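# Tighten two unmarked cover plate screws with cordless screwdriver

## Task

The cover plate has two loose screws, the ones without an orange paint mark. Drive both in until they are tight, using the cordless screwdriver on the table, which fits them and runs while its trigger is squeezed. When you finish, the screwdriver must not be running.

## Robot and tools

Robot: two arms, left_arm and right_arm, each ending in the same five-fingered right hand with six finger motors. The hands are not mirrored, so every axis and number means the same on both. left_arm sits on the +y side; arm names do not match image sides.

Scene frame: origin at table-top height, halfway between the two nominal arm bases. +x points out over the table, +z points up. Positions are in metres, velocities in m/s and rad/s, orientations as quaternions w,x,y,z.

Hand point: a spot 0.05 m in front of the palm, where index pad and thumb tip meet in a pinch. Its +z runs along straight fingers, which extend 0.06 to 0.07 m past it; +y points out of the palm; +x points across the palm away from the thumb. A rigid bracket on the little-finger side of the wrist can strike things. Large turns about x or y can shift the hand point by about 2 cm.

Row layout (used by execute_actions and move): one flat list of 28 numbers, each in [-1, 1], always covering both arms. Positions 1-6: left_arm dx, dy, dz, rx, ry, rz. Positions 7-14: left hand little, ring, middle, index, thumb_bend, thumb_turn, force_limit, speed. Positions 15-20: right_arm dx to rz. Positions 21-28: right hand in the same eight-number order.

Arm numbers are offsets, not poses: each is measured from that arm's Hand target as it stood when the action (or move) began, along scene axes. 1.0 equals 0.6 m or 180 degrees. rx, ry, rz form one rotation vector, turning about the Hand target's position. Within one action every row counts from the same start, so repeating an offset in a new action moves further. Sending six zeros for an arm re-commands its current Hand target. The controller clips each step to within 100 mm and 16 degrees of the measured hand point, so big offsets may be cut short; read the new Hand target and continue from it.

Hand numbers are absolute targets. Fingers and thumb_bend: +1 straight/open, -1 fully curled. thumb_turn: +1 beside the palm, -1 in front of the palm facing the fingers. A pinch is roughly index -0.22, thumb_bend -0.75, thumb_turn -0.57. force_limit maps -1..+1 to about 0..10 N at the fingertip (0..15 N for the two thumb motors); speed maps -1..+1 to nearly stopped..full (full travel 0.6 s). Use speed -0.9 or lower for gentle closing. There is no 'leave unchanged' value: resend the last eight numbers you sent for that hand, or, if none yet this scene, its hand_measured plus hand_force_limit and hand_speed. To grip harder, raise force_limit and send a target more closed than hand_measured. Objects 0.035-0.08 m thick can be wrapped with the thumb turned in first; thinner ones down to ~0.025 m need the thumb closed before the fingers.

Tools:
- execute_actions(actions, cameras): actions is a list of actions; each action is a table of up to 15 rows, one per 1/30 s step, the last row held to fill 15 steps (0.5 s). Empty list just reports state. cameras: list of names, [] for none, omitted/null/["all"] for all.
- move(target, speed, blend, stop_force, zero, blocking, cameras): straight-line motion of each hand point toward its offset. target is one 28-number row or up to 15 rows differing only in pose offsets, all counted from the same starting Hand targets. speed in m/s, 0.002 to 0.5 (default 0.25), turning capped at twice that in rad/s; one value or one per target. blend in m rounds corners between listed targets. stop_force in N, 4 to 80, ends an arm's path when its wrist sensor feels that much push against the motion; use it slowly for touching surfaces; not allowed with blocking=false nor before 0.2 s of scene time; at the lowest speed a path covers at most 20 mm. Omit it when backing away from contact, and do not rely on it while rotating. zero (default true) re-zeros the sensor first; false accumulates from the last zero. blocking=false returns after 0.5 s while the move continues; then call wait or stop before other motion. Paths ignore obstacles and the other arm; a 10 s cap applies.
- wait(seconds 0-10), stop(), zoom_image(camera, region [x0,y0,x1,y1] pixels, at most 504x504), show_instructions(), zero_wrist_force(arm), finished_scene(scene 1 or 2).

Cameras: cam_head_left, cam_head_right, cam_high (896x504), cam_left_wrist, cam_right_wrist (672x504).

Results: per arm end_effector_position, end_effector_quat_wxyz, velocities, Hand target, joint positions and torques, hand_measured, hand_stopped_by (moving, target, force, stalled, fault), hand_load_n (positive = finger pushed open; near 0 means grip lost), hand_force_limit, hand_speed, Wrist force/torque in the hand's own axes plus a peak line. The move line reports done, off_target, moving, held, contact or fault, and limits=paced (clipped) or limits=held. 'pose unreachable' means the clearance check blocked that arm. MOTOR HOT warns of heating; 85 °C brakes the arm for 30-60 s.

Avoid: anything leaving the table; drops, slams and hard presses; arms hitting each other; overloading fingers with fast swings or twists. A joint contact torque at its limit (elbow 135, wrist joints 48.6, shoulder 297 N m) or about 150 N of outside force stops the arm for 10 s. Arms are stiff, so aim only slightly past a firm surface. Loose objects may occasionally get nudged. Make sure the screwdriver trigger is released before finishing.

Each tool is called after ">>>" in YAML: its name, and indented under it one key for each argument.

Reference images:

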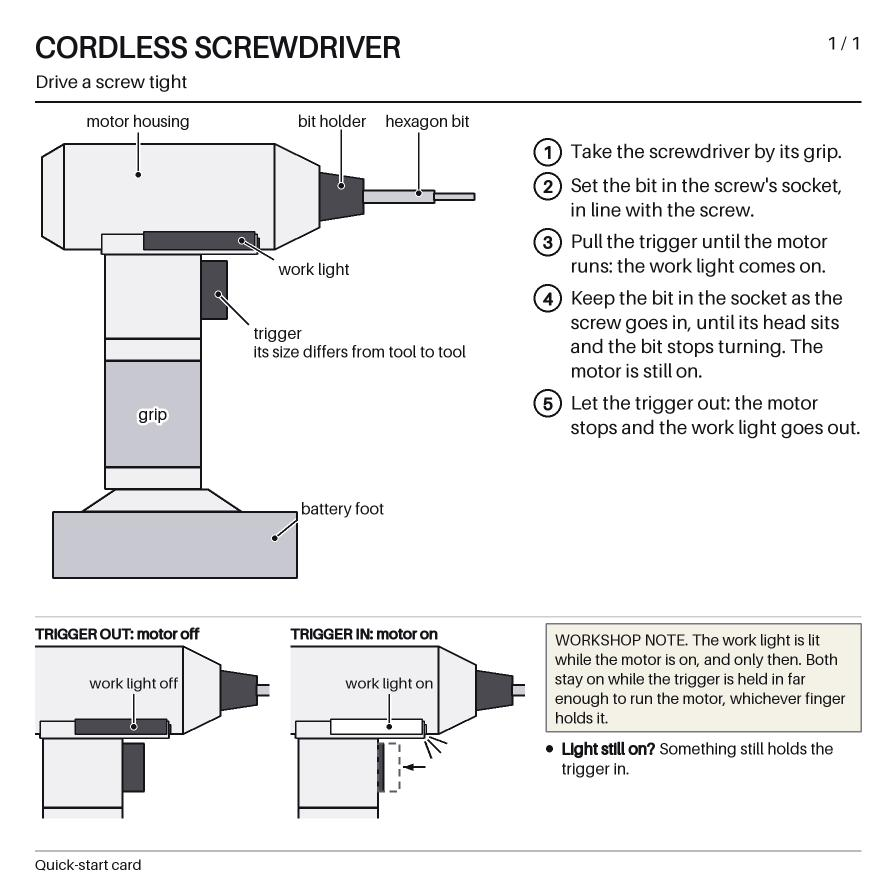

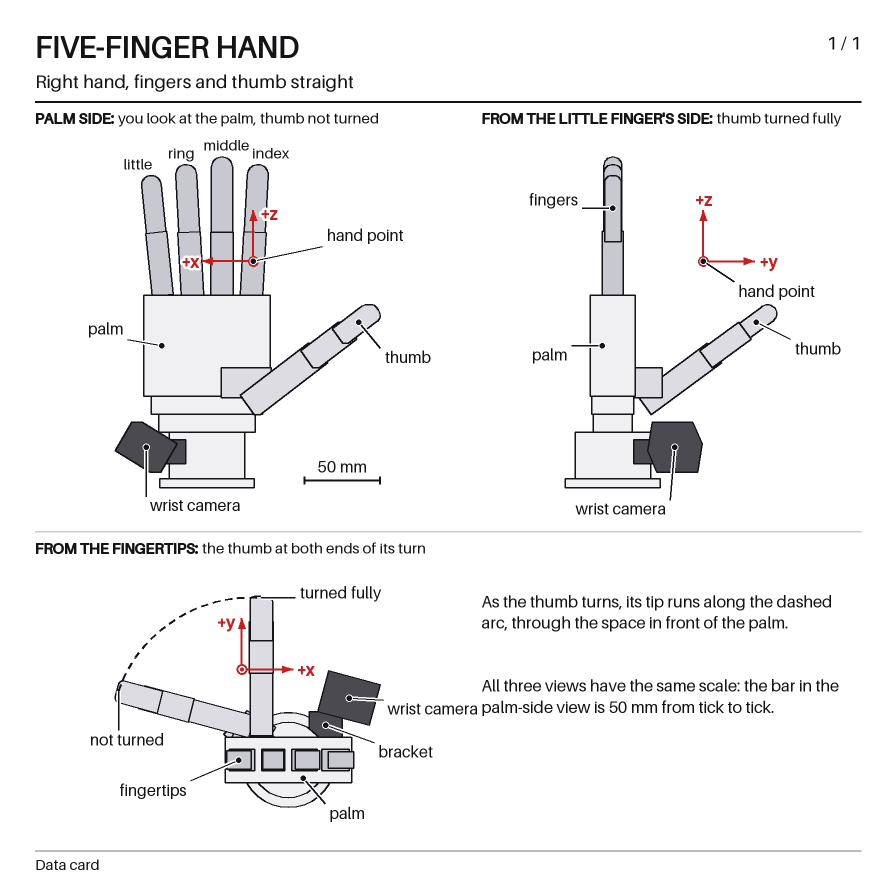

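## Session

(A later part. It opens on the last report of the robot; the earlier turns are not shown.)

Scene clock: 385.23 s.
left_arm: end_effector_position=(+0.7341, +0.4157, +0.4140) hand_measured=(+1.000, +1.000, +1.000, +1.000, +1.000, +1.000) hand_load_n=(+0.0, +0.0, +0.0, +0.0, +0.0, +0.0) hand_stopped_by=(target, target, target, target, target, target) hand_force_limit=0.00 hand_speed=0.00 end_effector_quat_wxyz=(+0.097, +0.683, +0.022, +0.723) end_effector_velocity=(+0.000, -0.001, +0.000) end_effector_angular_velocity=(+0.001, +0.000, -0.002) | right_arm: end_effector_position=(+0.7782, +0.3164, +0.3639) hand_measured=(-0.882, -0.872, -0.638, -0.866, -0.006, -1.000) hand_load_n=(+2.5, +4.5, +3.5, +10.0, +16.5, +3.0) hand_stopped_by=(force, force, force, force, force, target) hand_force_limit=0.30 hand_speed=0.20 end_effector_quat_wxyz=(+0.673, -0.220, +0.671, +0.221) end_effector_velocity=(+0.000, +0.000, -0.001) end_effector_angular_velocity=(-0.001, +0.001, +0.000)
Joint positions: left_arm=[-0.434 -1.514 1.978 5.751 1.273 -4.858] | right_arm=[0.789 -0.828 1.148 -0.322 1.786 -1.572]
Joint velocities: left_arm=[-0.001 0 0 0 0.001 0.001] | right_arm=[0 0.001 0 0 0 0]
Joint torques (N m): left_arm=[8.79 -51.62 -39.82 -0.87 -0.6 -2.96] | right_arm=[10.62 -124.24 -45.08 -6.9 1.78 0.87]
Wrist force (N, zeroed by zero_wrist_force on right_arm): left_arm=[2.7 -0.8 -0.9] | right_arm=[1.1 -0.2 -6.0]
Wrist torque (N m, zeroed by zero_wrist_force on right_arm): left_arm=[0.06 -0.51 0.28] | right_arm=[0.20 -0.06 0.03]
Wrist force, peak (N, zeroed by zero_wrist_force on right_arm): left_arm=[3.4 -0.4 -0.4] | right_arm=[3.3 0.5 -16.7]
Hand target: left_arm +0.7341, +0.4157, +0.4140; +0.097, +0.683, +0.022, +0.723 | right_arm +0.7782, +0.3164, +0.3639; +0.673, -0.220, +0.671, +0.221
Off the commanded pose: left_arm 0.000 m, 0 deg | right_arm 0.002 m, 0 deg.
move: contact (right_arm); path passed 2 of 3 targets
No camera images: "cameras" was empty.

>>> move:
  target:
    - [0,0,0,0,0,0,1,1,1,1,1,1,0,0,-0.00201,-0.00149,0,0,0,0,-0.98,-0.98,-0.98,-0.9,-0.98,-1,0.3,0.2]
    - [0,0,0,0,0,0,1,1,1,1,1,1,0,0,-0.00251,-0.00082,0,0,0,0,-0.98,-0.98,-0.98,-0.9,-0.98,-1,0.3,0.2]
    - [0,0,0,0,0,0,1,1,1,1,1,1,0,0,0.00285,0.00315,0,0,0,0,-0.98,-0.98,-0.98,-0.9,-0.98,-1,0.3,0.2]
  speed: 0.005
  stop_force: 6
  zero: false
  cameras: []

>>> move:
  target:
    - [0,0,0,0,0,0,1,1,1,1,1,1,0,0,-0.00201,-0.00149,0,0,0,0,-0.98,-0.98,-0.98,-0.9,-0.98,-1,0.3,0.2]
    - [0,0,0,0,0,0,1,1,1,1,1,1,0,0,-0.00201,-0.00149,0.00075,0,0,0,-0.98,-0.98,-0.98,-0.9,-0.98,-1,0.3,0.2]
    - [0,0,0,0,0,0,1,1,1,1,1,1,0,0,0.00335,0.00248,0.00075,0,0,0,-0.98,-0.98,-0.98,-0.9,-0.98,-1,0.3,0.2]
  speed: 0.005
  stop_force: 6
  zero: false
  cameras: []

>>> move:
  target:
    - [0,0,0,0,0,0,1,1,1,1,1,1,0,0,-0.00201,-0.00149,0,0,0,0,-0.98,-0.98,-0.98,-0.9,-0.98,-1,0.3,0.2]
    - [0,0,0,0,0,0,1,1,1,1,1,1,0,0,-0.00201,-0.00149,0.00075,0,0,0,-0.98,-0.98,-0.98,-0.9,-0.98,-1,0.3,0.2]
    - [0,0,0,0,0,0,1,1,1,1,1,1,0,0,0.00335,0.00248,0.00075,0,0,0,-0.98,-0.98,-0.98,-0.9,-0.98,-1,0.3,0.2]
  speed: 0.005
  stop_force: 6
  zero: false
  cameras: ["cam_left_wrist"]

>>> zoom_image:
  camera: "cam_left_wrist"
  region: [372, 218, 392, 238]

Scene clock: 387.43 s.
left_arm: end_effector_position=(+0.7341, +0.4157, +0.4140) hand_measured=(+1.000, +1.000, +1.000, +1.000, +1.000, +1.000) hand_load_n=(+0.0, +0.0, +0.0, +0.0, +0.0, +0.5) hand_stopped_by=(target, target, target, target, target, target) hand_force_limit=0.00 hand_speed=0.00 end_effector_quat_wxyz=(+0.097, +0.683, +0.022, +0.723) end_effector_velocity=(+0.000, +0.001, +0.000) end_effector_angular_velocity=(+0.000, +0.000, +0.001) | right_arm: end_effector_position=(+0.7778, +0.3170, +0.3639) hand_measured=(-0.882, -0.872, -0.638, -0.866, -0.006, -1.000) hand_load_n=(+2.0, +4.0, +3.5, +10.0, +16.5, +3.0) hand_stopped_by=(force, force, force, force, force, target) hand_force_limit=0.30 hand_speed=0.20 end_effector_quat_wxyz=(+0.673, -0.220, +0.671, +0.221) end_effector_velocity=(+0.000, +0.000, -0.002) end_effector_angular_velocity=(-0.001, +0.001, +0.000)
Joint positions: left_arm=[-0.434 -1.514 1.978 5.751 1.273 -4.858] | right_arm=[0.79 -0.828 1.147 -0.322 1.787 -1.572]
Joint velocities: left_arm=[0.001 0 0 0 -0.001 0] | right_arm=[0 0.001 0 0 0 0]
Joint torques (N m): left_arm=[9.88 -53.05 -40.74 -0.21 0.04 -2.53] | right_arm=[9.93 -124.42 -44.39 -7.06 1.74 0.84]
Wrist force (N, zeroed by zero_wrist_force on right_arm): left_arm=[3.0 -0.2 -0.3] | right_arm=[1.3 0.2 -5.4]
Wrist torque (N m, zeroed by zero_wrist_force on right_arm): left_arm=[0.12 -0.57 0.31] | right_arm=[0.22 -0.11 0.05]
Wrist force, peak (N, zeroed by zero_wrist_force on right_arm): left_arm=[3.3 -0.3 -0.7] | right_arm=[2.6 0.2 -16.1]
Hand target: left_arm +0.7341, +0.4157, +0.4140; +0.097, +0.683, +0.022, +0.723 | right_arm +0.7778, +0.3170, +0.3639; +0.673, -0.220, +0.671, +0.221
Off the commanded pose: left_arm 0.000 m, 0 deg | right_arm 0.002 m, 0 deg.
move: contact (right_arm); path passed 2 of 3 targets
No camera images: "cameras" was empty.

Scene clock: 389.17 s.
left_arm: end_effector_position=(+0.7341, +0.4157, +0.4140) hand_measured=(+1.000, +1.000, +1.000, +1.000, +1.000, +1.000) hand_load_n=(+0.0, +0.0, +0.0, +0.0, +0.0, +0.0) hand_stopped_by=(target, target, target, target, target, target) hand_force_limit=0.00 hand_speed=0.00 end_effector_quat_wxyz=(+0.097, +0.683, +0.022, +0.723) end_effector_velocity=(+0.000, +0.001, -0.001) end_effector_angular_velocity=(+0.001, +0.001, +0.002) | right_arm: end_effector_position=(+0.7778, +0.3171, +0.3644) hand_measured=(-0.882, -0.872, -0.638, -0.866, -0.006, -1.000) hand_load_n=(+2.5, +4.0, +3.5, +10.0, +16.5, +2.5) hand_stopped_by=(force, force, force, force, force, target) hand_force_limit=0.30 hand_speed=0.20 end_effector_quat_wxyz=(+0.673, -0.220, +0.671, +0.221) end_effector_velocity=(+0.000, +0.000, -0.001) end_effector_angular_velocity=(-0.001, +0.001, +0.000)
Joint positions: left_arm=[-0.434 -1.514 1.978 5.751 1.273 -4.858] | right_arm=[0.79 -0.828 1.146 -0.321 1.787 -1.572]
Joint velocities: left_arm=[0.001 0.001 0 0 -0.001 0.001] | right_arm=[0 0.001 0 0.001 0 0.001]
Joint torques (N m): left_arm=[7.49 -49.79 -41.97 -0.74 -0.08 -2.9] | right_arm=[8.55 -124.14 -43.82 -6.85 1.71 0.63]
Wrist force (N, zeroed by zero_wrist_force on right_arm): left_arm=[3.0 0.0 -0.6] | right_arm=[0.7 -0.1 -4.8]
Wrist torque (N m, zeroed by zero_wrist_force on right_arm): left_arm=[0.17 -0.56 0.31] | right_arm=[0.18 -0.05 0.02]
Wrist force, peak (N, zeroed by zero_wrist_force on right_arm): left_arm=[3.4 -0.1 -0.7] | right_arm=[1.6 0.8 -14.3]
Hand target: left_arm +0.7341, +0.4157, +0.4140; +0.097, +0.683, +0.022, +0.723 | right_arm +0.7777, +0.3172, +0.3644; +0.673, -0.220, +0.671, +0.221
Off the commanded pose: left_arm 0.000 m, 0 deg | right_arm 0.002 m, 0 deg.
move: contact (right_arm); path passed 2 of 3 targets
No camera images: "cameras" was empty.

Scene clock: 390.90 s.
left_arm: end_effector_position=(+0.7341, +0.4157, +0.4140) hand_measured=(+1.000, +1.000, +1.000, +1.000, +1.000, +1.000) hand_load_n=(+0.0, +0.0, +0.0, +0.0, +0.0, +0.0) hand_stopped_by=(target, target, target, target, target, target) hand_force_limit=0.00 hand_speed=0.00 end_effector_quat_wxyz=(+0.097, +0.683, +0.022, +0.723) end_effector_velocity=(+0.000, +0.000, -0.001) end_effector_angular_velocity=(+0.001, +0.001, +0.001) | right_arm: end_effector_position=(+0.7777, +0.3173, +0.3649) hand_measured=(-0.882, -0.872, -0.638, -0.866, -0.006, -1.000) hand_load_n=(+2.5, +4.5, +3.5, +10.0, +17.0, +2.5) hand_stopped_by=(force, force, force, force, force, target) hand_force_limit=0.30 hand_speed=0.20 end_effector_quat_wxyz=(+0.673, -0.220, +0.671, +0.221) end_effector_velocity=(+0.000, +0.000, -0.001) end_effector_angular_velocity=(-0.001, +0.001, +0.000)
Joint positions: left_arm=[-0.434 -1.514 1.978 5.751 1.273 -4.858] | right_arm=[0.79 -0.828 1.146 -0.321 1.787 -1.572]
Joint velocities: left_arm=[0 0.001 0 0 0 0] | right_arm=[0 0.001 0 0 0 0]
Joint torques (N m): left_arm=[6.45 -50.58 -41.24 -0.81 -0.33 -2.77] | right_arm=[11.77 -123.52 -43.67 -6.56 1.32 0.38]
Wrist force (N, zeroed by zero_wrist_force on right_arm): left_arm=[2.8 -0.7 -0.4] | right_arm=[0.5 -0.2 -3.8]
Wrist torque (N m, zeroed by zero_wrist_force on right_arm): left_arm=[0.05 -0.53 0.28] | right_arm=[0.19 -0.08 0.04]
Wrist force, peak (N, zeroed by zero_wrist_force on right_arm): left_arm=[3.4 -0.2 -0.8] | right_arm=[2.0 -0.9 -14.9]
Hand target: left_arm +0.7341, +0.4157, +0.4140; +0.097, +0.683, +0.022, +0.723 | right_arm +0.7777, +0.3173, +0.3649; +0.673, -0.220, +0.671, +0.221
Off the commanded pose: left_arm 0.000 m, 0 deg | right_arm 0.002 m, 0 deg.
move: contact (right_arm); path passed 2 of 3 targets
Images, in order (width x height): cam_left_wrist 672x504.

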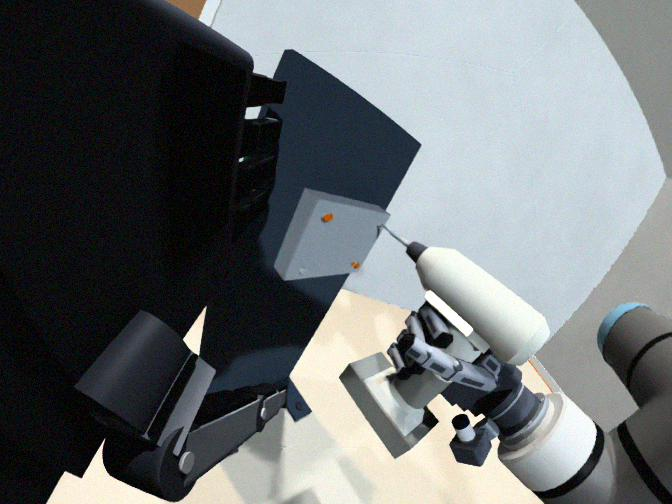

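Scaled by 25.200 from the camera's 672x504 image, which has a finer 960x720 frame.

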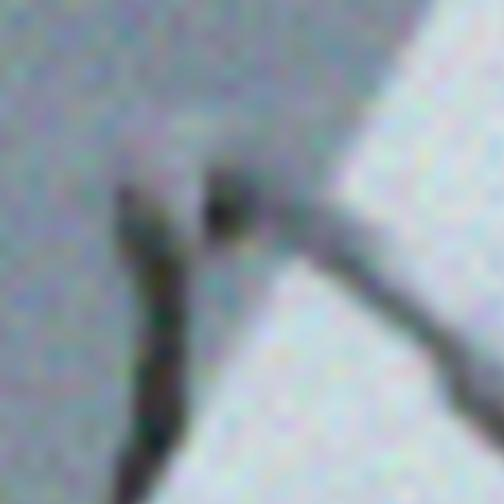

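>>> move:
  target: [0,0,0,0,0,0,1,1,1,1,1,1,0,0,-0.00536,-0.00396,0,0,0,0,-0.98,-0.98,-0.98,-0.9,-0.98,-1,0.3,0.2]
  speed: 0.02
  cameras: ["cam_left_wrist"]

>>> zoom_image:
  camera: "cam_left_wrist"
  region: [372, 218, 392, 238]

>>> zoom_image:
  camera: "cam_left_wrist"
  region: [362, 205, 442, 265]

Scene clock: 392.17 s.
left_arm: end_effector_position=(+0.7341, +0.4157, +0.4140) hand_measured=(+1.000, +1.000, +1.000, +1.000, +1.000, +1.000) hand_load_n=(+0.0, +0.0, +0.0, +0.0, +0.0, +0.0) hand_stopped_by=(target, target, target, target, target, target) hand_force_limit=0.00 hand_speed=0.00 end_effector_quat_wxyz=(+0.097, +0.683, +0.022, +0.723) end_effector_velocity=(+0.000, +0.001, +0.000) end_effector_angular_velocity=(+0.001, +0.000, +0.000) | right_arm: end_effector_position=(+0.7744, +0.3149, +0.3649) hand_measured=(-0.882, -0.872, -0.638, -0.866, -0.006, -1.000) hand_load_n=(+2.5, +4.0, +3.5, +10.0, +16.5, +2.5) hand_stopped_by=(force, force, force, force, force, target) hand_force_limit=0.30 hand_speed=0.20 end_effector_quat_wxyz=(+0.673, -0.220, +0.671, +0.221) end_effector_velocity=(+0.000, +0.000, -0.001) end_effector_angular_velocity=(+0.000, +0.000, +0.000)
Joint positions: left_arm=[-0.434 -1.514 1.978 5.751 1.273 -4.858] | right_arm=[0.791 -0.834 1.157 -0.325 1.788 -1.572]
Joint velocities: left_arm=[0.001 0 0 0.001 0 0] | right_arm=[0 0.001 -0.001 -0.001 0 0]
Joint torques (N m): left_arm=[2.69 -53.55 -42.68 -0.28 -0.31 -2.77] | right_arm=[11.23 -109.78 -51.34 -5.29 2.01 0.43]
Wrist force (N, zeroed by zero_wrist_force on right_arm): left_arm=[3.1 0.1 -0.7] | right_arm=[0.2 -0.1 0.0]
Wrist torque (N m, zeroed by zero_wrist_force on right_arm): left_arm=[0.18 -0.58 0.32] | right_arm=[-0.01 -0.04 0.02]
Wrist force, peak (N, zeroed by zero_wrist_force on right_arm): left_arm=[3.3 -0.7 -0.6] | right_arm=[0.5 -0.7 -4.2]
Hand target: left_arm +0.7341, +0.4157, +0.4140; +0.097, +0.683, +0.022, +0.723 | right_arm +0.7744, +0.3149, +0.3649; +0.673, -0.220, +0.671, +0.221
Off the commanded pose: left_arm 0.000 m, 0 deg | right_arm 0.000 m, 0 deg.
move: done
Images, in order (width x height): cam_left_wrist 672x504.

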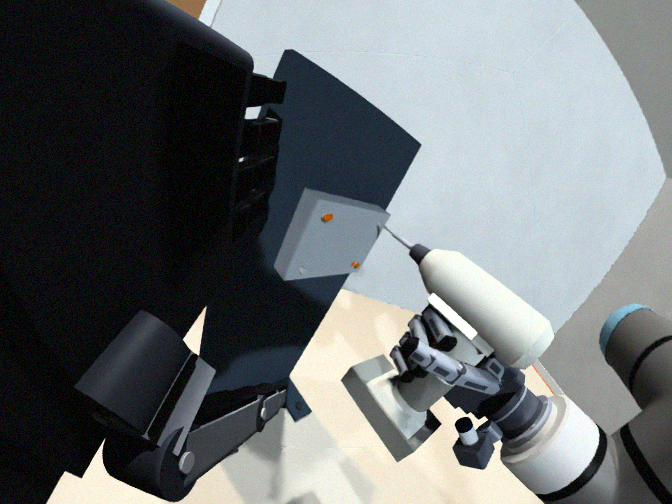

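Scaled by 25.200 from the camera's 672x504 image, which has a finer 960x720 frame.

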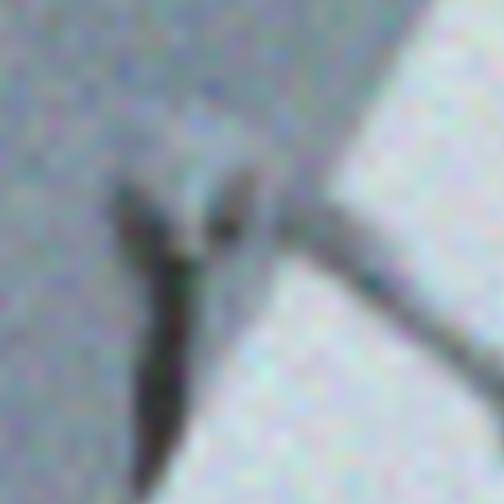

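Scaled by 6.300 from the camera's 672x504 image, which has a finer 960x720 frame.

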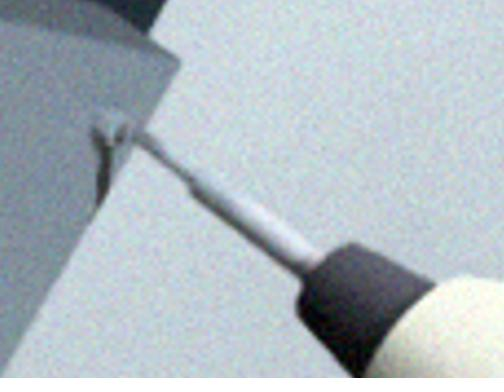

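>>> move:
  target:
    - [0,0,0,0,0,0,1,1,1,1,1,1,0,0,0.00089,-0.00121,-0.002,0,0,0,-0.98,-0.98,-0.98,-0.9,-0.98,-1,0.3,0.2]
    - [0,0,0,0,0,0,1,1,1,1,1,1,0,0,0.00424,0.00127,-0.002,0,0,0,-0.98,-0.98,-0.98,-0.9,-0.98,-1,0.3,0.2]
    - [0,0,0,0,0,0,1,1,1,1,1,1,0,0,0.01121,0.00642,-0.002,0,0,0,-0.98,-0.98,-0.98,-0.9,-0.98,-1,0.3,0.2]
  speed: 0.006
  stop_force: 6
  zero: false
  cameras: ["cam_left_wrist"]

>>> zoom_image:
  camera: "cam_left_wrist"
  region: [372, 218, 392, 238]

Scene clock: 394.80 s.
left_arm: end_effector_position=(+0.7341, +0.4157, +0.4140) hand_measured=(+1.000, +1.000, +1.000, +1.000, +1.000, +1.000) hand_load_n=(+0.0, +0.0, +0.0, +0.0, +0.0, +0.0) hand_stopped_by=(target, target, target, target, target, target) hand_force_limit=0.00 hand_speed=0.00 end_effector_quat_wxyz=(+0.097, +0.683, +0.022, +0.723) end_effector_velocity=(+0.000, +0.001, +0.001) end_effector_angular_velocity=(-0.001, -0.001, +0.000) | right_arm: end_effector_position=(+0.7782, +0.3166, +0.3637) hand_measured=(-0.882, -0.872, -0.638, -0.866, -0.006, -1.000) hand_load_n=(+2.5, +4.5, +3.5, +9.5, +16.5, +2.5) hand_stopped_by=(force, force, force, force, force, target) hand_force_limit=0.30 hand_speed=0.20 end_effector_quat_wxyz=(+0.673, -0.220, +0.671, +0.221) end_effector_velocity=(+0.000, +0.000, +0.001) end_effector_angular_velocity=(+0.000, +0.000, +0.000)
Joint positions: left_arm=[-0.434 -1.514 1.978 5.751 1.273 -4.858] | right_arm=[0.789 -0.828 1.148 -0.323 1.786 -1.572]
Joint velocities: left_arm=[0.001 0 0 -0.001 0 0] | right_arm=[0 -0.001 0 0.001 0 0]
Joint torques (N m): left_arm=[5.2 -53.14 -43.18 -0.97 -0.23 -2.75] | right_arm=[-0.7 -125.62 -44.9 -7.08 1.48 0.36]
Wrist force (N, zeroed by zero_wrist_force on right_arm): left_arm=[2.7 -0.3 -0.7] | right_arm=[1.5 0.1 -6.9]
Wrist torque (N m, zeroed by zero_wrist_force on right_arm): left_arm=[0.13 -0.50 0.28] | right_arm=[0.28 -0.11 0.06]
Wrist force, peak (N, zeroed by zero_wrist_force on right_arm): left_arm=[3.3 -0.7 -0.4] | right_arm=[4.2 0.5 -20.4]
Hand target: left_arm +0.7341, +0.4157, +0.4140; +0.097, +0.683, +0.022, +0.723 | right_arm +0.7782, +0.3166, +0.3637; +0.673, -0.220, +0.671, +0.221
Off the commanded pose: left_arm 0.000 m, 0 deg | right_arm 0.004 m, 0 deg.
move: contact (right_arm); path passed 2 of 3 targets
Images, in order (width x height): cam_left_wrist 672x504.

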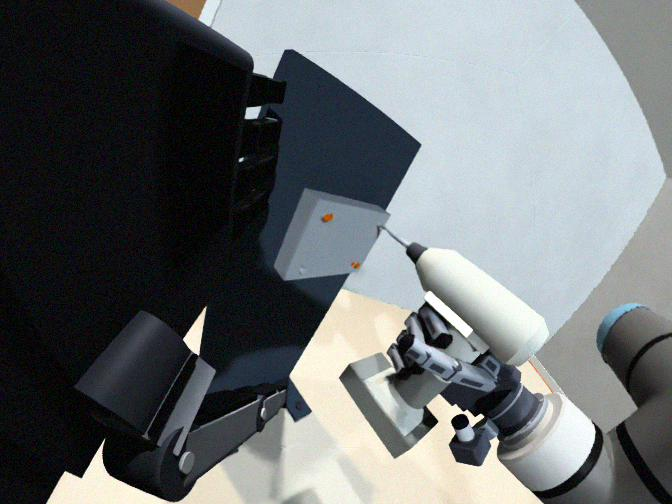

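Scaled by 25.200 from the camera's 672x504 image, which has a finer 960x720 frame.

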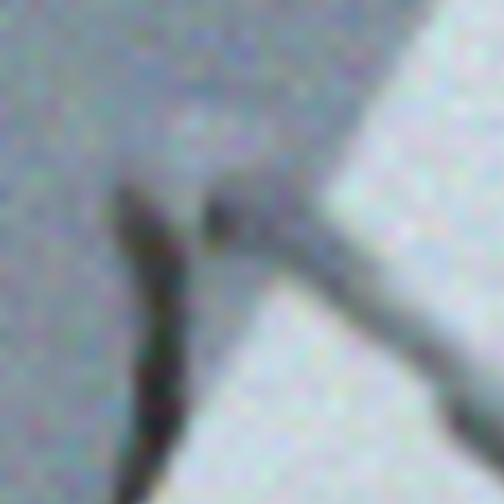

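>>> move:
  target: [0,0,0,0,0,0,1,1,1,1,1,1,0,0,-0.0067,-0.00495,0,0,0,0,-0.98,-0.98,-0.98,-0.9,-0.98,-1,0.3,0.2]
  speed: 0.02
  cameras: ["cam_left_wrist"]

>>> zoom_image:
  camera: "cam_left_wrist"
  region: [372, 215, 412, 245]

>>> move:
  target: [0,0,0,0,0,0,1,1,1,1,1,1,0,0,-0.0067,-0.00495,0,0,0,0,-0.98,-0.98,-0.98,-0.9,-0.98,-1,0.3,0.2]
  speed: 0.02
  cameras: ["cam_left_wrist"]

>>> zoom_image:
  camera: "cam_left_wrist"
  region: [372, 215, 412, 245]

>>> move:
  target: [0,0,0,0,0,0,1,1,1,1,1,1,0,0,-0.00495,0.0067,0,0,0,0,-0.98,-0.98,-0.98,-0.9,-0.98,-1,0.3,0.2]
  speed: 0.02
  cameras: ["cam_left_wrist"]

>>> zoom_image:
  camera: "cam_left_wrist"
  region: [372, 215, 412, 245]

Scene clock: 395.90 s.
left_arm: end_effector_position=(+0.7341, +0.4157, +0.4140) hand_measured=(+1.000, +1.000, +1.000, +1.000, +1.000, +1.000) hand_load_n=(+0.0, +0.0, +0.0, +0.0, +0.0, +0.0) hand_stopped_by=(target, target, target, target, target, target) hand_force_limit=0.00 hand_speed=0.00 end_effector_quat_wxyz=(+0.097, +0.683, +0.022, +0.723) end_effector_velocity=(+0.000, +0.000, +0.000) end_effector_angular_velocity=(+0.000, +0.000, +0.000) | right_arm: end_effector_position=(+0.7741, +0.3135, +0.3637) hand_measured=(-0.882, -0.872, -0.638, -0.866, -0.006, -1.000) hand_load_n=(+2.5, +4.5, +3.5, +10.0, +16.5, +2.5) hand_stopped_by=(force, force, force, force, force, target) hand_force_limit=0.30 hand_speed=0.20 end_effector_quat_wxyz=(+0.673, -0.220, +0.671, +0.221) end_effector_velocity=(+0.001, +0.000, +0.001) end_effector_angular_velocity=(+0.001, -0.001, +0.000)
Joint positions: left_arm=[-0.434 -1.514 1.978 5.751 1.273 -4.858] | right_arm=[0.79 -0.836 1.162 -0.329 1.787 -1.572]
Joint velocities: left_arm=[0 -0.001 0 0 0.001 0] | right_arm=[0 0 -0.002 0 0 0]
Joint torques (N m): left_arm=[3.68 -52.1 -44.05 -1.15 -0.23 -2.55] | right_arm=[11.88 -108.44 -52.71 -4.94 1.86 -0.04]
Wrist force (N, zeroed by zero_wrist_force on right_arm): left_arm=[3.1 -0.4 -0.8] | right_arm=[-0.6 -0.2 -0.2]
Wrist torque (N m, zeroed by zero_wrist_force on right_arm): left_arm=[0.12 -0.58 0.30] | right_arm=[-0.01 0.09 -0.04]
Wrist force, peak (N, zeroed by zero_wrist_force on right_arm): left_arm=[3.3 -0.3 -0.7] | right_arm=[1.4 0.0 -6.9]
Hand target: left_arm +0.7341, +0.4157, +0.4140; +0.097, +0.683, +0.022, +0.723 | right_arm +0.7742, +0.3136, +0.3637; +0.673, -0.220, +0.671, +0.221
Off the commanded pose: left_arm 0.000 m, 0 deg | right_arm 0.000 m, 0 deg.
move: done
Images, in order (width x height): cam_left_wrist 672x504.

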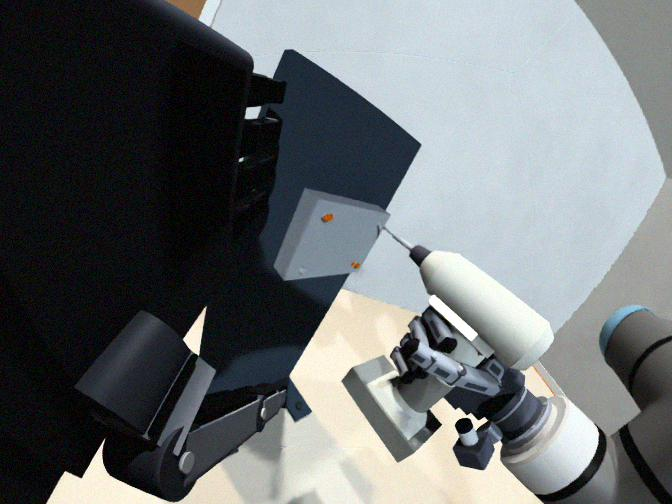

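Scaled by 12.600 from the camera's 672x504 image, which has a finer 960x720 frame.

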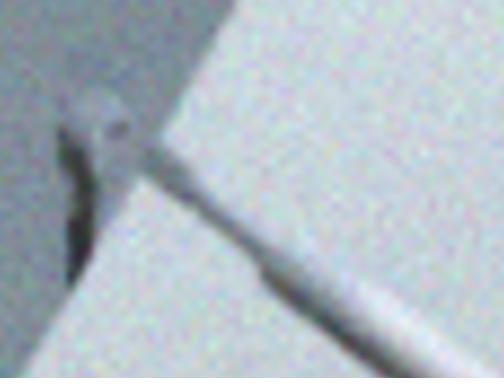

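Scene clock: 396.60 s.
left_arm: end_effector_position=(+0.7341, +0.4157, +0.4140) hand_measured=(+1.000, +1.000, +1.000, +1.000, +1.000, +1.000) hand_load_n=(+0.0, +0.0, +0.0, +0.0, +0.0, +0.0) hand_stopped_by=(target, target, target, target, target, target) hand_force_limit=0.00 hand_speed=0.00 end_effector_quat_wxyz=(+0.097, +0.683, +0.022, +0.723) end_effector_velocity=(+0.000, +0.001, +0.000) end_effector_angular_velocity=(+0.002, +0.000, +0.001) | right_arm: end_effector_position=(+0.7701, +0.3106, +0.3637) hand_measured=(-0.882, -0.872, -0.638, -0.866, -0.006, -1.000) hand_load_n=(+2.5, +4.5, +3.5, +10.0, +16.5, +2.5) hand_stopped_by=(force, force, force, force, force, target) hand_force_limit=0.30 hand_speed=0.20 end_effector_quat_wxyz=(+0.673, -0.220, +0.671, +0.221) end_effector_velocity=(+0.001, +0.001, -0.003) end_effector_angular_velocity=(-0.001, +0.001, +0.001)
Joint positions: left_arm=[-0.434 -1.514 1.978 5.751 1.273 -4.858] | right_arm=[0.792 -0.844 1.176 -0.335 1.788 -1.572]
Joint velocities: left_arm=[0.001 0 0 0 0 0.002] | right_arm=[0 0.003 -0.001 -0.001 -0.001 0]
Joint torques (N m): left_arm=[6.11 -52.91 -42.98 -1.43 -0.54 -2.78] | right_arm=[10.23 -107.43 -52.36 -5.08 1.73 -0.32]
Wrist force (N, zeroed by zero_wrist_force on right_arm): left_arm=[3.0 -0.5 -0.3] | right_arm=[-0.3 -0.4 0.2]
Wrist torque (N m, zeroed by zero_wrist_force on right_arm): left_arm=[0.07 -0.58 0.30] | right_arm=[-0.07 0.02 -0.03]
Wrist force, peak (N, zeroed by zero_wrist_force on right_arm): left_arm=[3.5 -0.2 -0.4] | right_arm=[0.2 -0.8 0.0]
Hand target: left_arm +0.7341, +0.4157, +0.4140; +0.097, +0.683, +0.022, +0.723 | right_arm +0.7702, +0.3106, +0.3637; +0.673, -0.220, +0.671, +0.221
Off the commanded pose: left_arm 0.000 m, 0 deg | right_arm 0.000 m, 0 deg.
move: done
Images, in order (width x height): cam_left_wrist 672x504.

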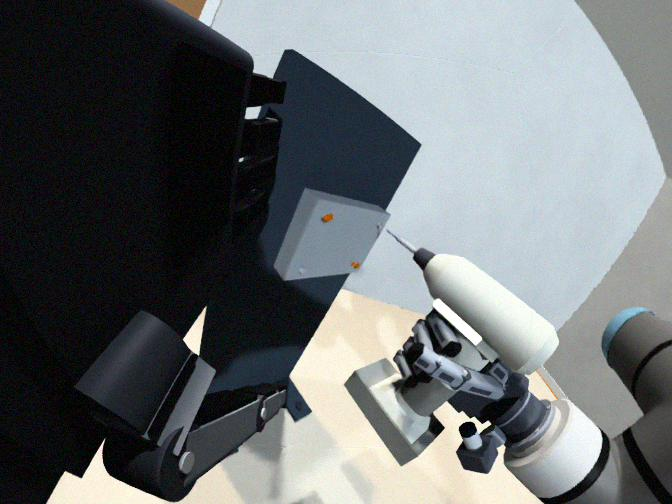

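Scaled by 12.600 from the camera's 672x504 image, which has a finer 960x720 frame.

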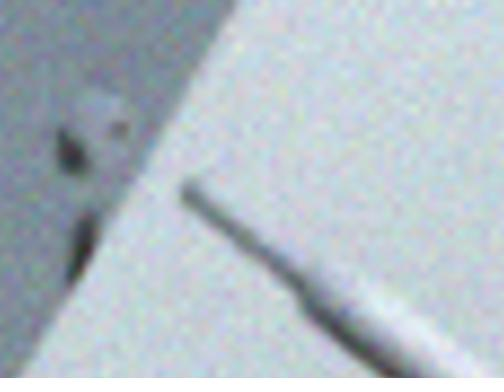

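Scene clock: 397.30 s.
left_arm: end_effector_position=(+0.7341, +0.4157, +0.4140) hand_measured=(+1.000, +1.000, +1.000, +1.000, +1.000, +1.000) hand_load_n=(+0.0, +0.0, +0.0, +0.0, +0.0, +0.0) hand_stopped_by=(target, target, target, target, target, target) hand_force_limit=0.00 hand_speed=0.00 end_effector_quat_wxyz=(+0.097, +0.683, +0.022, +0.723) end_effector_velocity=(+0.000, -0.001, +0.000) end_effector_angular_velocity=(+0.000, +0.001, -0.001) | right_arm: end_effector_position=(+0.7671, +0.3147, +0.3637) hand_measured=(-0.882, -0.872, -0.638, -0.866, -0.006, -1.000) hand_load_n=(+2.5, +4.5, +3.5, +10.0, +16.5, +2.5) hand_stopped_by=(force, force, force, force, force, target) hand_force_limit=0.30 hand_speed=0.20 end_effector_quat_wxyz=(+0.673, -0.220, +0.671, +0.221) end_effector_velocity=(+0.000, +0.000, +0.000) end_effector_angular_velocity=(+0.000, +0.000, -0.001)
Joint positions: left_arm=[-0.434 -1.514 1.978 5.751 1.273 -4.858] | right_arm=[0.797 -0.84 1.17 -0.332 1.793 -1.572]
Joint velocities: left_arm=[-0.001 0 0 0.001 0 0] | right_arm=[0 0 0 0.001 0.001 0]
Joint torques (N m): left_arm=[10.17 -51.31 -41.59 -1.4 -0.47 -2.64] | right_arm=[0.04 -112.72 -46.6 -2.34 0.54 -0.73]
Wrist force (N, zeroed by zero_wrist_force on right_arm): left_arm=[2.9 -0.1 -0.6] | right_arm=[0.0 -0.4 0.0]
Wrist torque (N m, zeroed by zero_wrist_force on right_arm): left_arm=[0.15 -0.56 0.31] | right_arm=[-0.06 -0.01 -0.01]
Wrist force, peak (N, zeroed by zero_wrist_force on right_arm): left_arm=[3.0 -0.1 -0.7] | right_arm=[0.1 -0.6 0.1]
Hand target: left_arm +0.7341, +0.4157, +0.4140; +0.097, +0.683, +0.022, +0.723 | right_arm +0.7672, +0.3146, +0.3637; +0.673, -0.220, +0.671, +0.221
Off the commanded pose: left_arm 0.000 m, 0 deg | right_arm 0.000 m, 0 deg.
move: done
Images, in order (width x height): cam_left_wrist 672x504.

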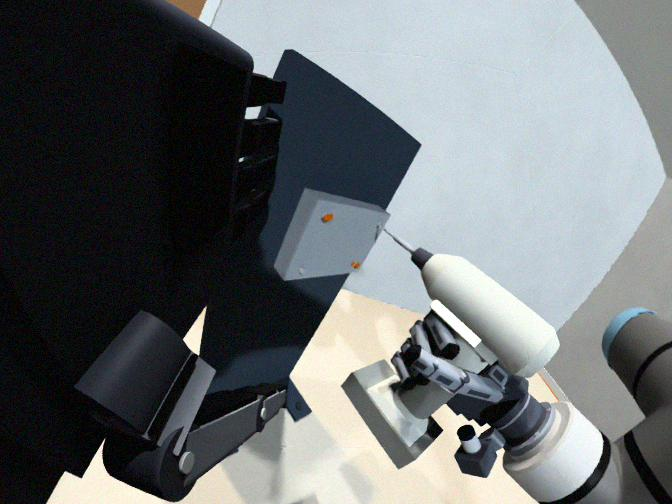

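Scaled by 12.600 from the camera's 672x504 image, which has a finer 960x720 frame.

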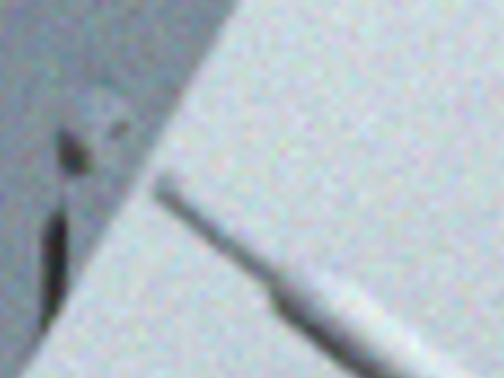

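>>> move:
  target: [0,0,0,0,0,0,1,1,1,1,1,1,0,0,0.00594,-0.00804,-0.005,0,0,0,-0.98,-0.98,-0.98,-0.9,-0.98,-1,0.3,0.2]
  speed: 0.02
  cameras: ["cam_left_wrist"]

>>> zoom_image:
  camera: "cam_left_wrist"
  region: [372, 215, 412, 245]

Scene clock: 398.90 s.
left_arm: end_effector_position=(+0.7341, +0.4157, +0.4140) hand_measured=(+1.000, +1.000, +1.000, +1.000, +1.000, +1.000) hand_load_n=(+0.0, +0.0, +0.0, +0.0, +0.0, +0.0) hand_stopped_by=(target, target, target, target, target, target) hand_force_limit=0.00 hand_speed=0.00 end_effector_quat_wxyz=(+0.097, +0.683, +0.022, +0.723) end_effector_velocity=(+0.000, -0.001, +0.001) end_effector_angular_velocity=(-0.001, -0.001, -0.001) | right_arm: end_effector_position=(+0.7708, +0.3097, +0.3607) hand_measured=(-0.882, -0.872, -0.638, -0.866, -0.006, -1.000) hand_load_n=(+2.5, +4.5, +3.5, +10.0, +16.5, +2.5) hand_stopped_by=(force, force, force, force, force, target) hand_force_limit=0.30 hand_speed=0.20 end_effector_quat_wxyz=(+0.673, -0.220, +0.671, +0.221) end_effector_velocity=(+0.000, +0.000, +0.000) end_effector_angular_velocity=(-0.001, +0.001, +0.000)
Joint positions: left_arm=[-0.434 -1.514 1.978 5.751 1.273 -4.858] | right_arm=[0.79 -0.843 1.18 -0.34 1.787 -1.572]
Joint velocities: left_arm=[-0.001 -0.001 0 0 0 0] | right_arm=[0 0 0 0.001 0 0]
Joint torques (N m): left_arm=[5.27 -53.35 -42.91 -1.13 -0.27 -2.49] | right_arm=[3 -117.43 -50.94 -4.56 0.43 1.1]
Wrist force (N, zeroed by zero_wrist_force on right_arm): left_arm=[3.1 -0.1 -0.2] | right_arm=[0.1 -0.2 -0.1]
Wrist torque (N m, zeroed by zero_wrist_force on right_arm): left_arm=[0.13 -0.60 0.32] | right_arm=[-0.03 -0.01 0.00]
Wrist force, peak (N, zeroed by zero_wrist_force on right_arm): left_arm=[3.4 -0.2 -0.8] | right_arm=[0.1 -0.6 -0.2]
Hand target: left_arm +0.7341, +0.4157, +0.4140; +0.097, +0.683, +0.022, +0.723 | right_arm +0.7708, +0.3098, +0.3607; +0.673, -0.220, +0.671, +0.221
Off the commanded pose: left_arm 0.000 m, 0 deg | right_arm 0.000 m, 0 deg.
move: done
Images, in order (width x height): cam_left_wrist 672x504.

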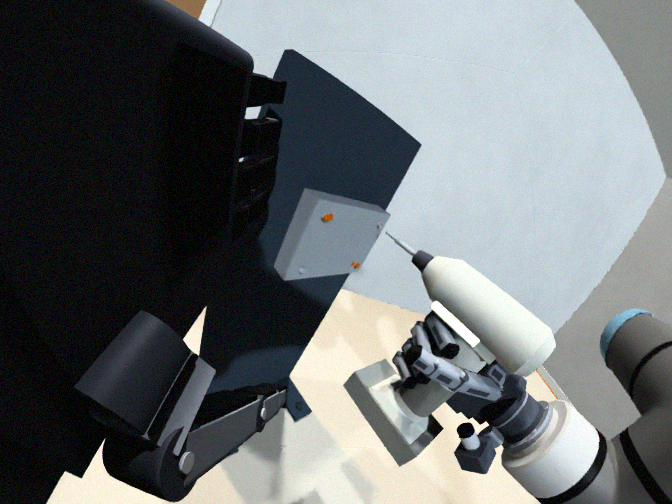

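Scaled by 12.600 from the camera's 672x504 image, which has a finer 960x720 frame.

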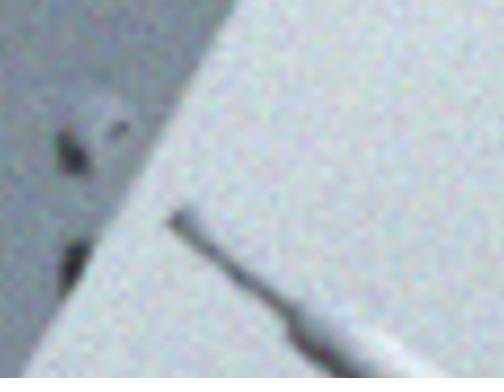

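>>> move:
  target: [0,0,0,0,0,0,1,1,1,1,1,1,0,0,0.01059,0.00669,0.004,0,0,0,-0.98,-0.98,-0.98,-0.9,-0.98,-1,0.3,0.2]
  speed: 0.02
  cameras: ["cam_left_wrist"]

>>> zoom_image:
  camera: "cam_left_wrist"
  region: [372, 218, 392, 238]

Scene clock: 399.97 s.
left_arm: end_effector_position=(+0.7341, +0.4157, +0.4140) hand_measured=(+1.000, +1.000, +1.000, +1.000, +1.000, +1.000) hand_load_n=(+0.0, +0.0, +0.0, +0.0, +0.0, +0.0) hand_stopped_by=(target, target, target, target, target, target) hand_force_limit=0.00 hand_speed=0.00 end_effector_quat_wxyz=(+0.097, +0.683, +0.022, +0.723) end_effector_velocity=(+0.000, +0.001, +0.000) end_effector_angular_velocity=(+0.001, +0.000, +0.002) | right_arm: end_effector_position=(+0.7772, +0.3139, +0.3631) hand_measured=(-0.882, -0.872, -0.638, -0.866, -0.006, -1.000) hand_load_n=(+2.5, +4.5, +3.5, +10.5, +16.5, +3.0) hand_stopped_by=(force, force, force, force, force, target) hand_force_limit=0.30 hand_speed=0.20 end_effector_quat_wxyz=(+0.673, -0.220, +0.671, +0.221) end_effector_velocity=(+0.000, -0.001, -0.004) end_effector_angular_velocity=(-0.004, +0.003, +0.000)
Joint positions: left_arm=[-0.434 -1.514 1.978 5.751 1.273 -4.858] | right_arm=[0.788 -0.832 1.157 -0.327 1.785 -1.572]
Joint velocities: left_arm=[0.001 0 0 0.001 -0.001 0] | right_arm=[0 0.001 0.004 0 0 0]
Joint torques (N m): left_arm=[5.52 -48.22 -43.86 -1.06 0.12 -2.38] | right_arm=[-8.62 -124.03 -42.23 -5.94 -0.4 2.01]
Wrist force (N, zeroed by zero_wrist_force on right_arm): left_arm=[2.9 -0.3 -0.3] | right_arm=[0.3 -0.1 0.0]
Wrist torque (N m, zeroed by zero_wrist_force on right_arm): left_arm=[0.09 -0.56 0.30] | right_arm=[-0.02 -0.05 0.01]
Wrist force, peak (N, zeroed by zero_wrist_force on right_arm): left_arm=[3.4 -0.4 -0.7] | right_arm=[0.4 -0.5 -0.6]
Hand target: left_arm +0.7341, +0.4157, +0.4140; +0.097, +0.683, +0.022, +0.723 | right_arm +0.7771, +0.3138, +0.3631; +0.673, -0.220, +0.671, +0.221
Off the commanded pose: left_arm 0.000 m, 0 deg | right_arm 0.000 m, 0 deg.
move: done
Images, in order (width x height): cam_left_wrist 672x504.

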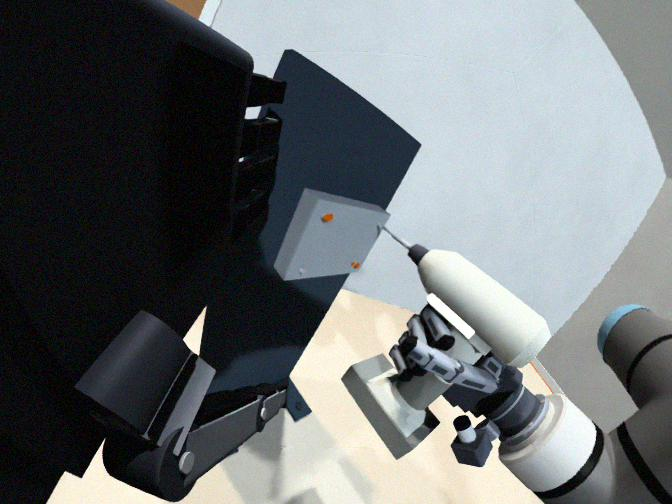

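Scaled by 25.200 from the camera's 672x504 image, which has a finer 960x720 frame.

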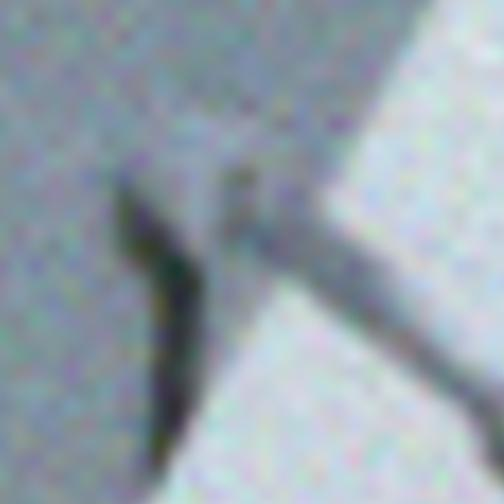

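>>> move:
  target:
    - [0,0,0,0,0,0,1,1,1,1,1,1,0,0,0.00201,0.00149,0,0,0,0,-0.98,-0.98,-0.98,-0.9,-0.98,-1,0.3,0.2]
    - [0,0,0,0,0,0,1,1,1,1,1,1,0,0,0.0067,0.00495,0,0,0,0,-0.98,-0.98,-0.98,-0.9,-0.98,-1,0.3,0.2]
  speed: 0.004
  stop_force: 6
  zero: false
  cameras: []

>>> move:
  target:
    - [0,0,0,0,0,0,1,1,1,1,1,1,0,0,-0.00201,-0.00149,0,0,0,0,-0.98,-0.98,-0.98,-0.9,-0.98,-1,0.3,0.2]
    - [0,0,0,0,0,0,1,1,1,1,1,1,0,0,-0.00151,-0.00216,0,0,0,0,-0.98,-0.98,-0.98,-0.9,-0.98,-1,0.3,0.2]
    - [0,0,0,0,0,0,1,1,1,1,1,1,0,0,0.00385,0.00181,0,0,0,0,-0.98,-0.98,-0.98,-0.9,-0.98,-1,0.3,0.2]
  speed: 0.004
  stop_force: 6
  zero: false
  cameras: []

>>> move:
  target:
    - [0,0,0,0,0,0,1,1,1,1,1,1,0,0,-0.00201,-0.00149,0,0,0,0,-0.98,-0.98,-0.98,-0.9,-0.98,-1,0.3,0.2]
    - [0,0,0,0,0,0,1,1,1,1,1,1,0,0,-0.00151,-0.00216,0,0,0,0,-0.98,-0.98,-0.98,-0.9,-0.98,-1,0.3,0.2]
    - [0,0,0,0,0,0,1,1,1,1,1,1,0,0,0.00385,0.00181,0,0,0,0,-0.98,-0.98,-0.98,-0.9,-0.98,-1,0.3,0.2]
  speed: 0.004
  stop_force: 6
  zero: false
  cameras: ["cam_left_wrist"]

>>> zoom_image:
  camera: "cam_left_wrist"
  region: [372, 218, 392, 238]

Scene clock: 402.23 s.
left_arm: end_effector_position=(+0.7341, +0.4157, +0.4140) hand_measured=(+1.000, +1.000, +1.000, +1.000, +1.000, +1.000) hand_load_n=(+0.0, +0.0, +0.0, +0.0, +0.0, +0.0) hand_stopped_by=(target, target, target, target, target, target) hand_force_limit=0.00 hand_speed=0.00 end_effector_quat_wxyz=(+0.097, +0.683, +0.022, +0.723) end_effector_velocity=(+0.000, +0.000, +0.000) end_effector_angular_velocity=(+0.000, +0.000, +0.000) | right_arm: end_effector_position=(+0.7795, +0.3156, +0.3631) hand_measured=(-0.882, -0.872, -0.638, -0.866, -0.006, -1.000) hand_load_n=(+3.0, +4.5, +3.5, +10.5, +16.5, +2.5) hand_stopped_by=(force, force, force, force, force, target) hand_force_limit=0.30 hand_speed=0.20 end_effector_quat_wxyz=(+0.673, -0.220, +0.671, +0.221) end_effector_velocity=(+0.000, +0.000, +0.000) end_effector_angular_velocity=(-0.001, +0.001, +0.000)
Joint positions: left_arm=[-0.434 -1.514 1.978 5.751 1.273 -4.858] | right_arm=[0.788 -0.828 1.149 -0.324 1.784 -1.572]
Joint velocities: left_arm=[0 0 0 0 0 0] | right_arm=[0 0 0 0.001 0 0]
Joint torques (N m): left_arm=[5.87 -54.2 -44.31 -1.36 -0.48 -2.89] | right_arm=[0.78 -118.01 -51.32 -5.83 1.4 2.09]
Wrist force (N, zeroed by zero_wrist_force on right_arm): left_arm=[2.8 -0.4 -0.6] | right_arm=[2.0 -0.1 -11.0]
Wrist torque (N m, zeroed by zero_wrist_force on right_arm): left_arm=[0.10 -0.54 0.29] | right_arm=[0.33 0.01 0.01]
Wrist force, peak (N, zeroed by zero_wrist_force on right_arm): left_arm=[3.5 -0.4 -1.0] | right_arm=[2.4 0.6 -14.5]
Hand target: left_arm +0.7341, +0.4157, +0.4140; +0.097, +0.683, +0.022, +0.723 | right_arm +0.7794, +0.3156, +0.3631; +0.673, -0.220, +0.671, +0.221
Off the commanded pose: left_arm 0.000 m, 0 deg | right_arm 0.002 m, 0 deg.
move: contact (right_arm); path passed 1 of 2 targets
No camera images: "cameras" was empty.

Scene clock: 404.23 s.
left_arm: end_effector_position=(+0.7341, +0.4157, +0.4140) hand_measured=(+1.000, +1.000, +1.000, +1.000, +1.000, +1.000) hand_load_n=(+0.0, +0.0, +0.0, +0.0, +0.0, +0.0) hand_stopped_by=(target, target, target, target, target, target) hand_force_limit=0.00 hand_speed=0.00 end_effector_quat_wxyz=(+0.097, +0.683, +0.022, +0.723) end_effector_velocity=(+0.000, +0.001, +0.000) end_effector_angular_velocity=(+0.000, +0.000, +0.001) | right_arm: end_effector_position=(+0.7797, +0.3152, +0.3631) hand_measured=(-0.882, -0.872, -0.638, -0.866, -0.006, -1.000) hand_load_n=(+3.0, +5.0, +3.5, +10.5, +16.5, +2.0) hand_stopped_by=(force, force, force, force, force, target) hand_force_limit=0.30 hand_speed=0.20 end_effector_quat_wxyz=(+0.673, -0.220, +0.671, +0.221) end_effector_velocity=(+0.000, +0.000, +0.000) end_effector_angular_velocity=(+0.001, -0.001, +0.000)
Joint positions: left_arm=[-0.434 -1.514 1.978 5.751 1.273 -4.858] | right_arm=[0.787 -0.828 1.149 -0.324 1.784 -1.572]
Joint velocities: left_arm=[0 0 0 0 -0.001 0] | right_arm=[0 0 0 -0.001 0 0]
Joint torques (N m): left_arm=[11.11 -52.95 -45.54 -1.04 -0.06 -2.31] | right_arm=[6.15 -115.75 -54.53 -6.93 2.11 2.11]
Wrist force (N, zeroed by zero_wrist_force on right_arm): left_arm=[3.0 -0.3 -0.5] | right_arm=[1.7 1.2 -8.9]
Wrist torque (N m, zeroed by zero_wrist_force on right_arm): left_arm=[0.12 -0.57 0.30] | right_arm=[0.14 0.00 -0.04]
Wrist force, peak (N, zeroed by zero_wrist_force on right_arm): left_arm=[3.4 -0.1 -0.5] | right_arm=[3.9 2.2 -18.7]
Hand target: left_arm +0.7341, +0.4157, +0.4140; +0.097, +0.683, +0.022, +0.723 | right_arm +0.7797, +0.3153, +0.3631; +0.673, -0.220, +0.671, +0.221
Off the commanded pose: left_arm 0.000 m, 0 deg | right_arm 0.002 m, 0 deg.
move: contact (right_arm); path passed 2 of 3 targets
No camera images: "cameras" was empty.

Scene clock: 406.13 s.
left_arm: end_effector_position=(+0.7341, +0.4157, +0.4140) hand_measured=(+1.000, +1.000, +1.000, +1.000, +1.000, +1.000) hand_load_n=(+0.0, +0.0, +0.0, +0.0, +0.0, +0.0) hand_stopped_by=(target, target, target, target, target, target) hand_force_limit=0.00 hand_speed=0.00 end_effector_quat_wxyz=(+0.097, +0.683, +0.022, +0.723) end_effector_velocity=(+0.000, -0.001, +0.000) end_effector_angular_velocity=(-0.001, +0.000, -0.001) | right_arm: end_effector_position=(+0.7799, +0.3148, +0.3631) hand_measured=(-0.882, -0.872, -0.638, -0.866, -0.006, -1.000) hand_load_n=(+3.5, +5.0, +3.5, +11.0, +16.0, +2.0) hand_stopped_by=(force, force, force, force, force, target) hand_force_limit=0.30 hand_speed=0.20 end_effector_quat_wxyz=(+0.673, -0.221, +0.671, +0.221) end_effector_velocity=(+0.000, +0.000, +0.001) end_effector_angular_velocity=(+0.001, -0.001, +0.000)
Joint positions: left_arm=[-0.434 -1.514 1.978 5.751 1.273 -4.858] | right_arm=[0.787 -0.829 1.15 -0.324 1.783 -1.572]
Joint velocities: left_arm=[-0.001 0 0 0 0 -0.001] | right_arm=[0 -0.001 0 0 0 0]
Joint torques (N m): left_arm=[6.99 -50.8 -45.54 -1.66 -0.17 -2.19] | right_arm=[3.47 -124.05 -51.79 -5.99 2.27 2.26]
Wrist force (N, zeroed by zero_wrist_force on right_arm): left_arm=[3.0 0.0 -0.8] | right_arm=[1.4 2.2 -7.1]
Wrist torque (N m, zeroed by zero_wrist_force on right_arm): left_arm=[0.17 -0.56 0.32] | right_arm=[0.14 -0.09 0.00]
Wrist force, peak (N, zeroed by zero_wrist_force on right_arm): left_arm=[3.3 -0.2 -0.6] | right_arm=[3.1 2.2 -15.0]
Hand target: left_arm +0.7341, +0.4157, +0.4140; +0.097, +0.683, +0.022, +0.723 | right_arm +0.7798, +0.3148, +0.3631; +0.673, -0.221, +0.671, +0.221
Off the commanded pose: left_arm 0.000 m, 0 deg | right_arm 0.003 m, 0 deg.
move: contact (right_arm); path passed 2 of 3 targets
Images, in order (width x height): cam_left_wrist 672x504.

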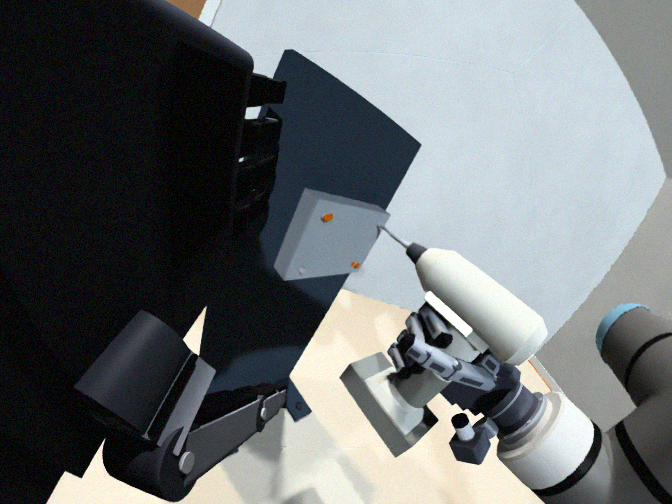

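Scaled by 25.200 from the camera's 672x504 image, which has a finer 960x720 frame.

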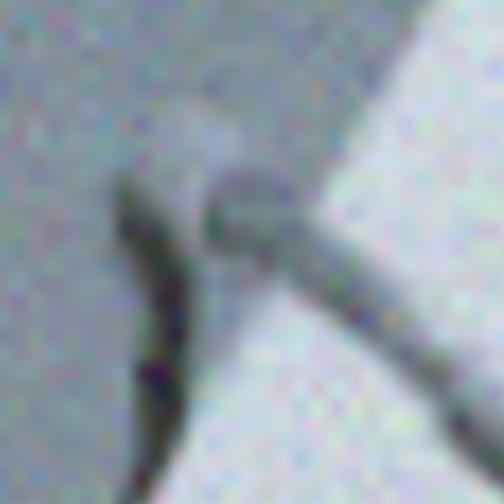

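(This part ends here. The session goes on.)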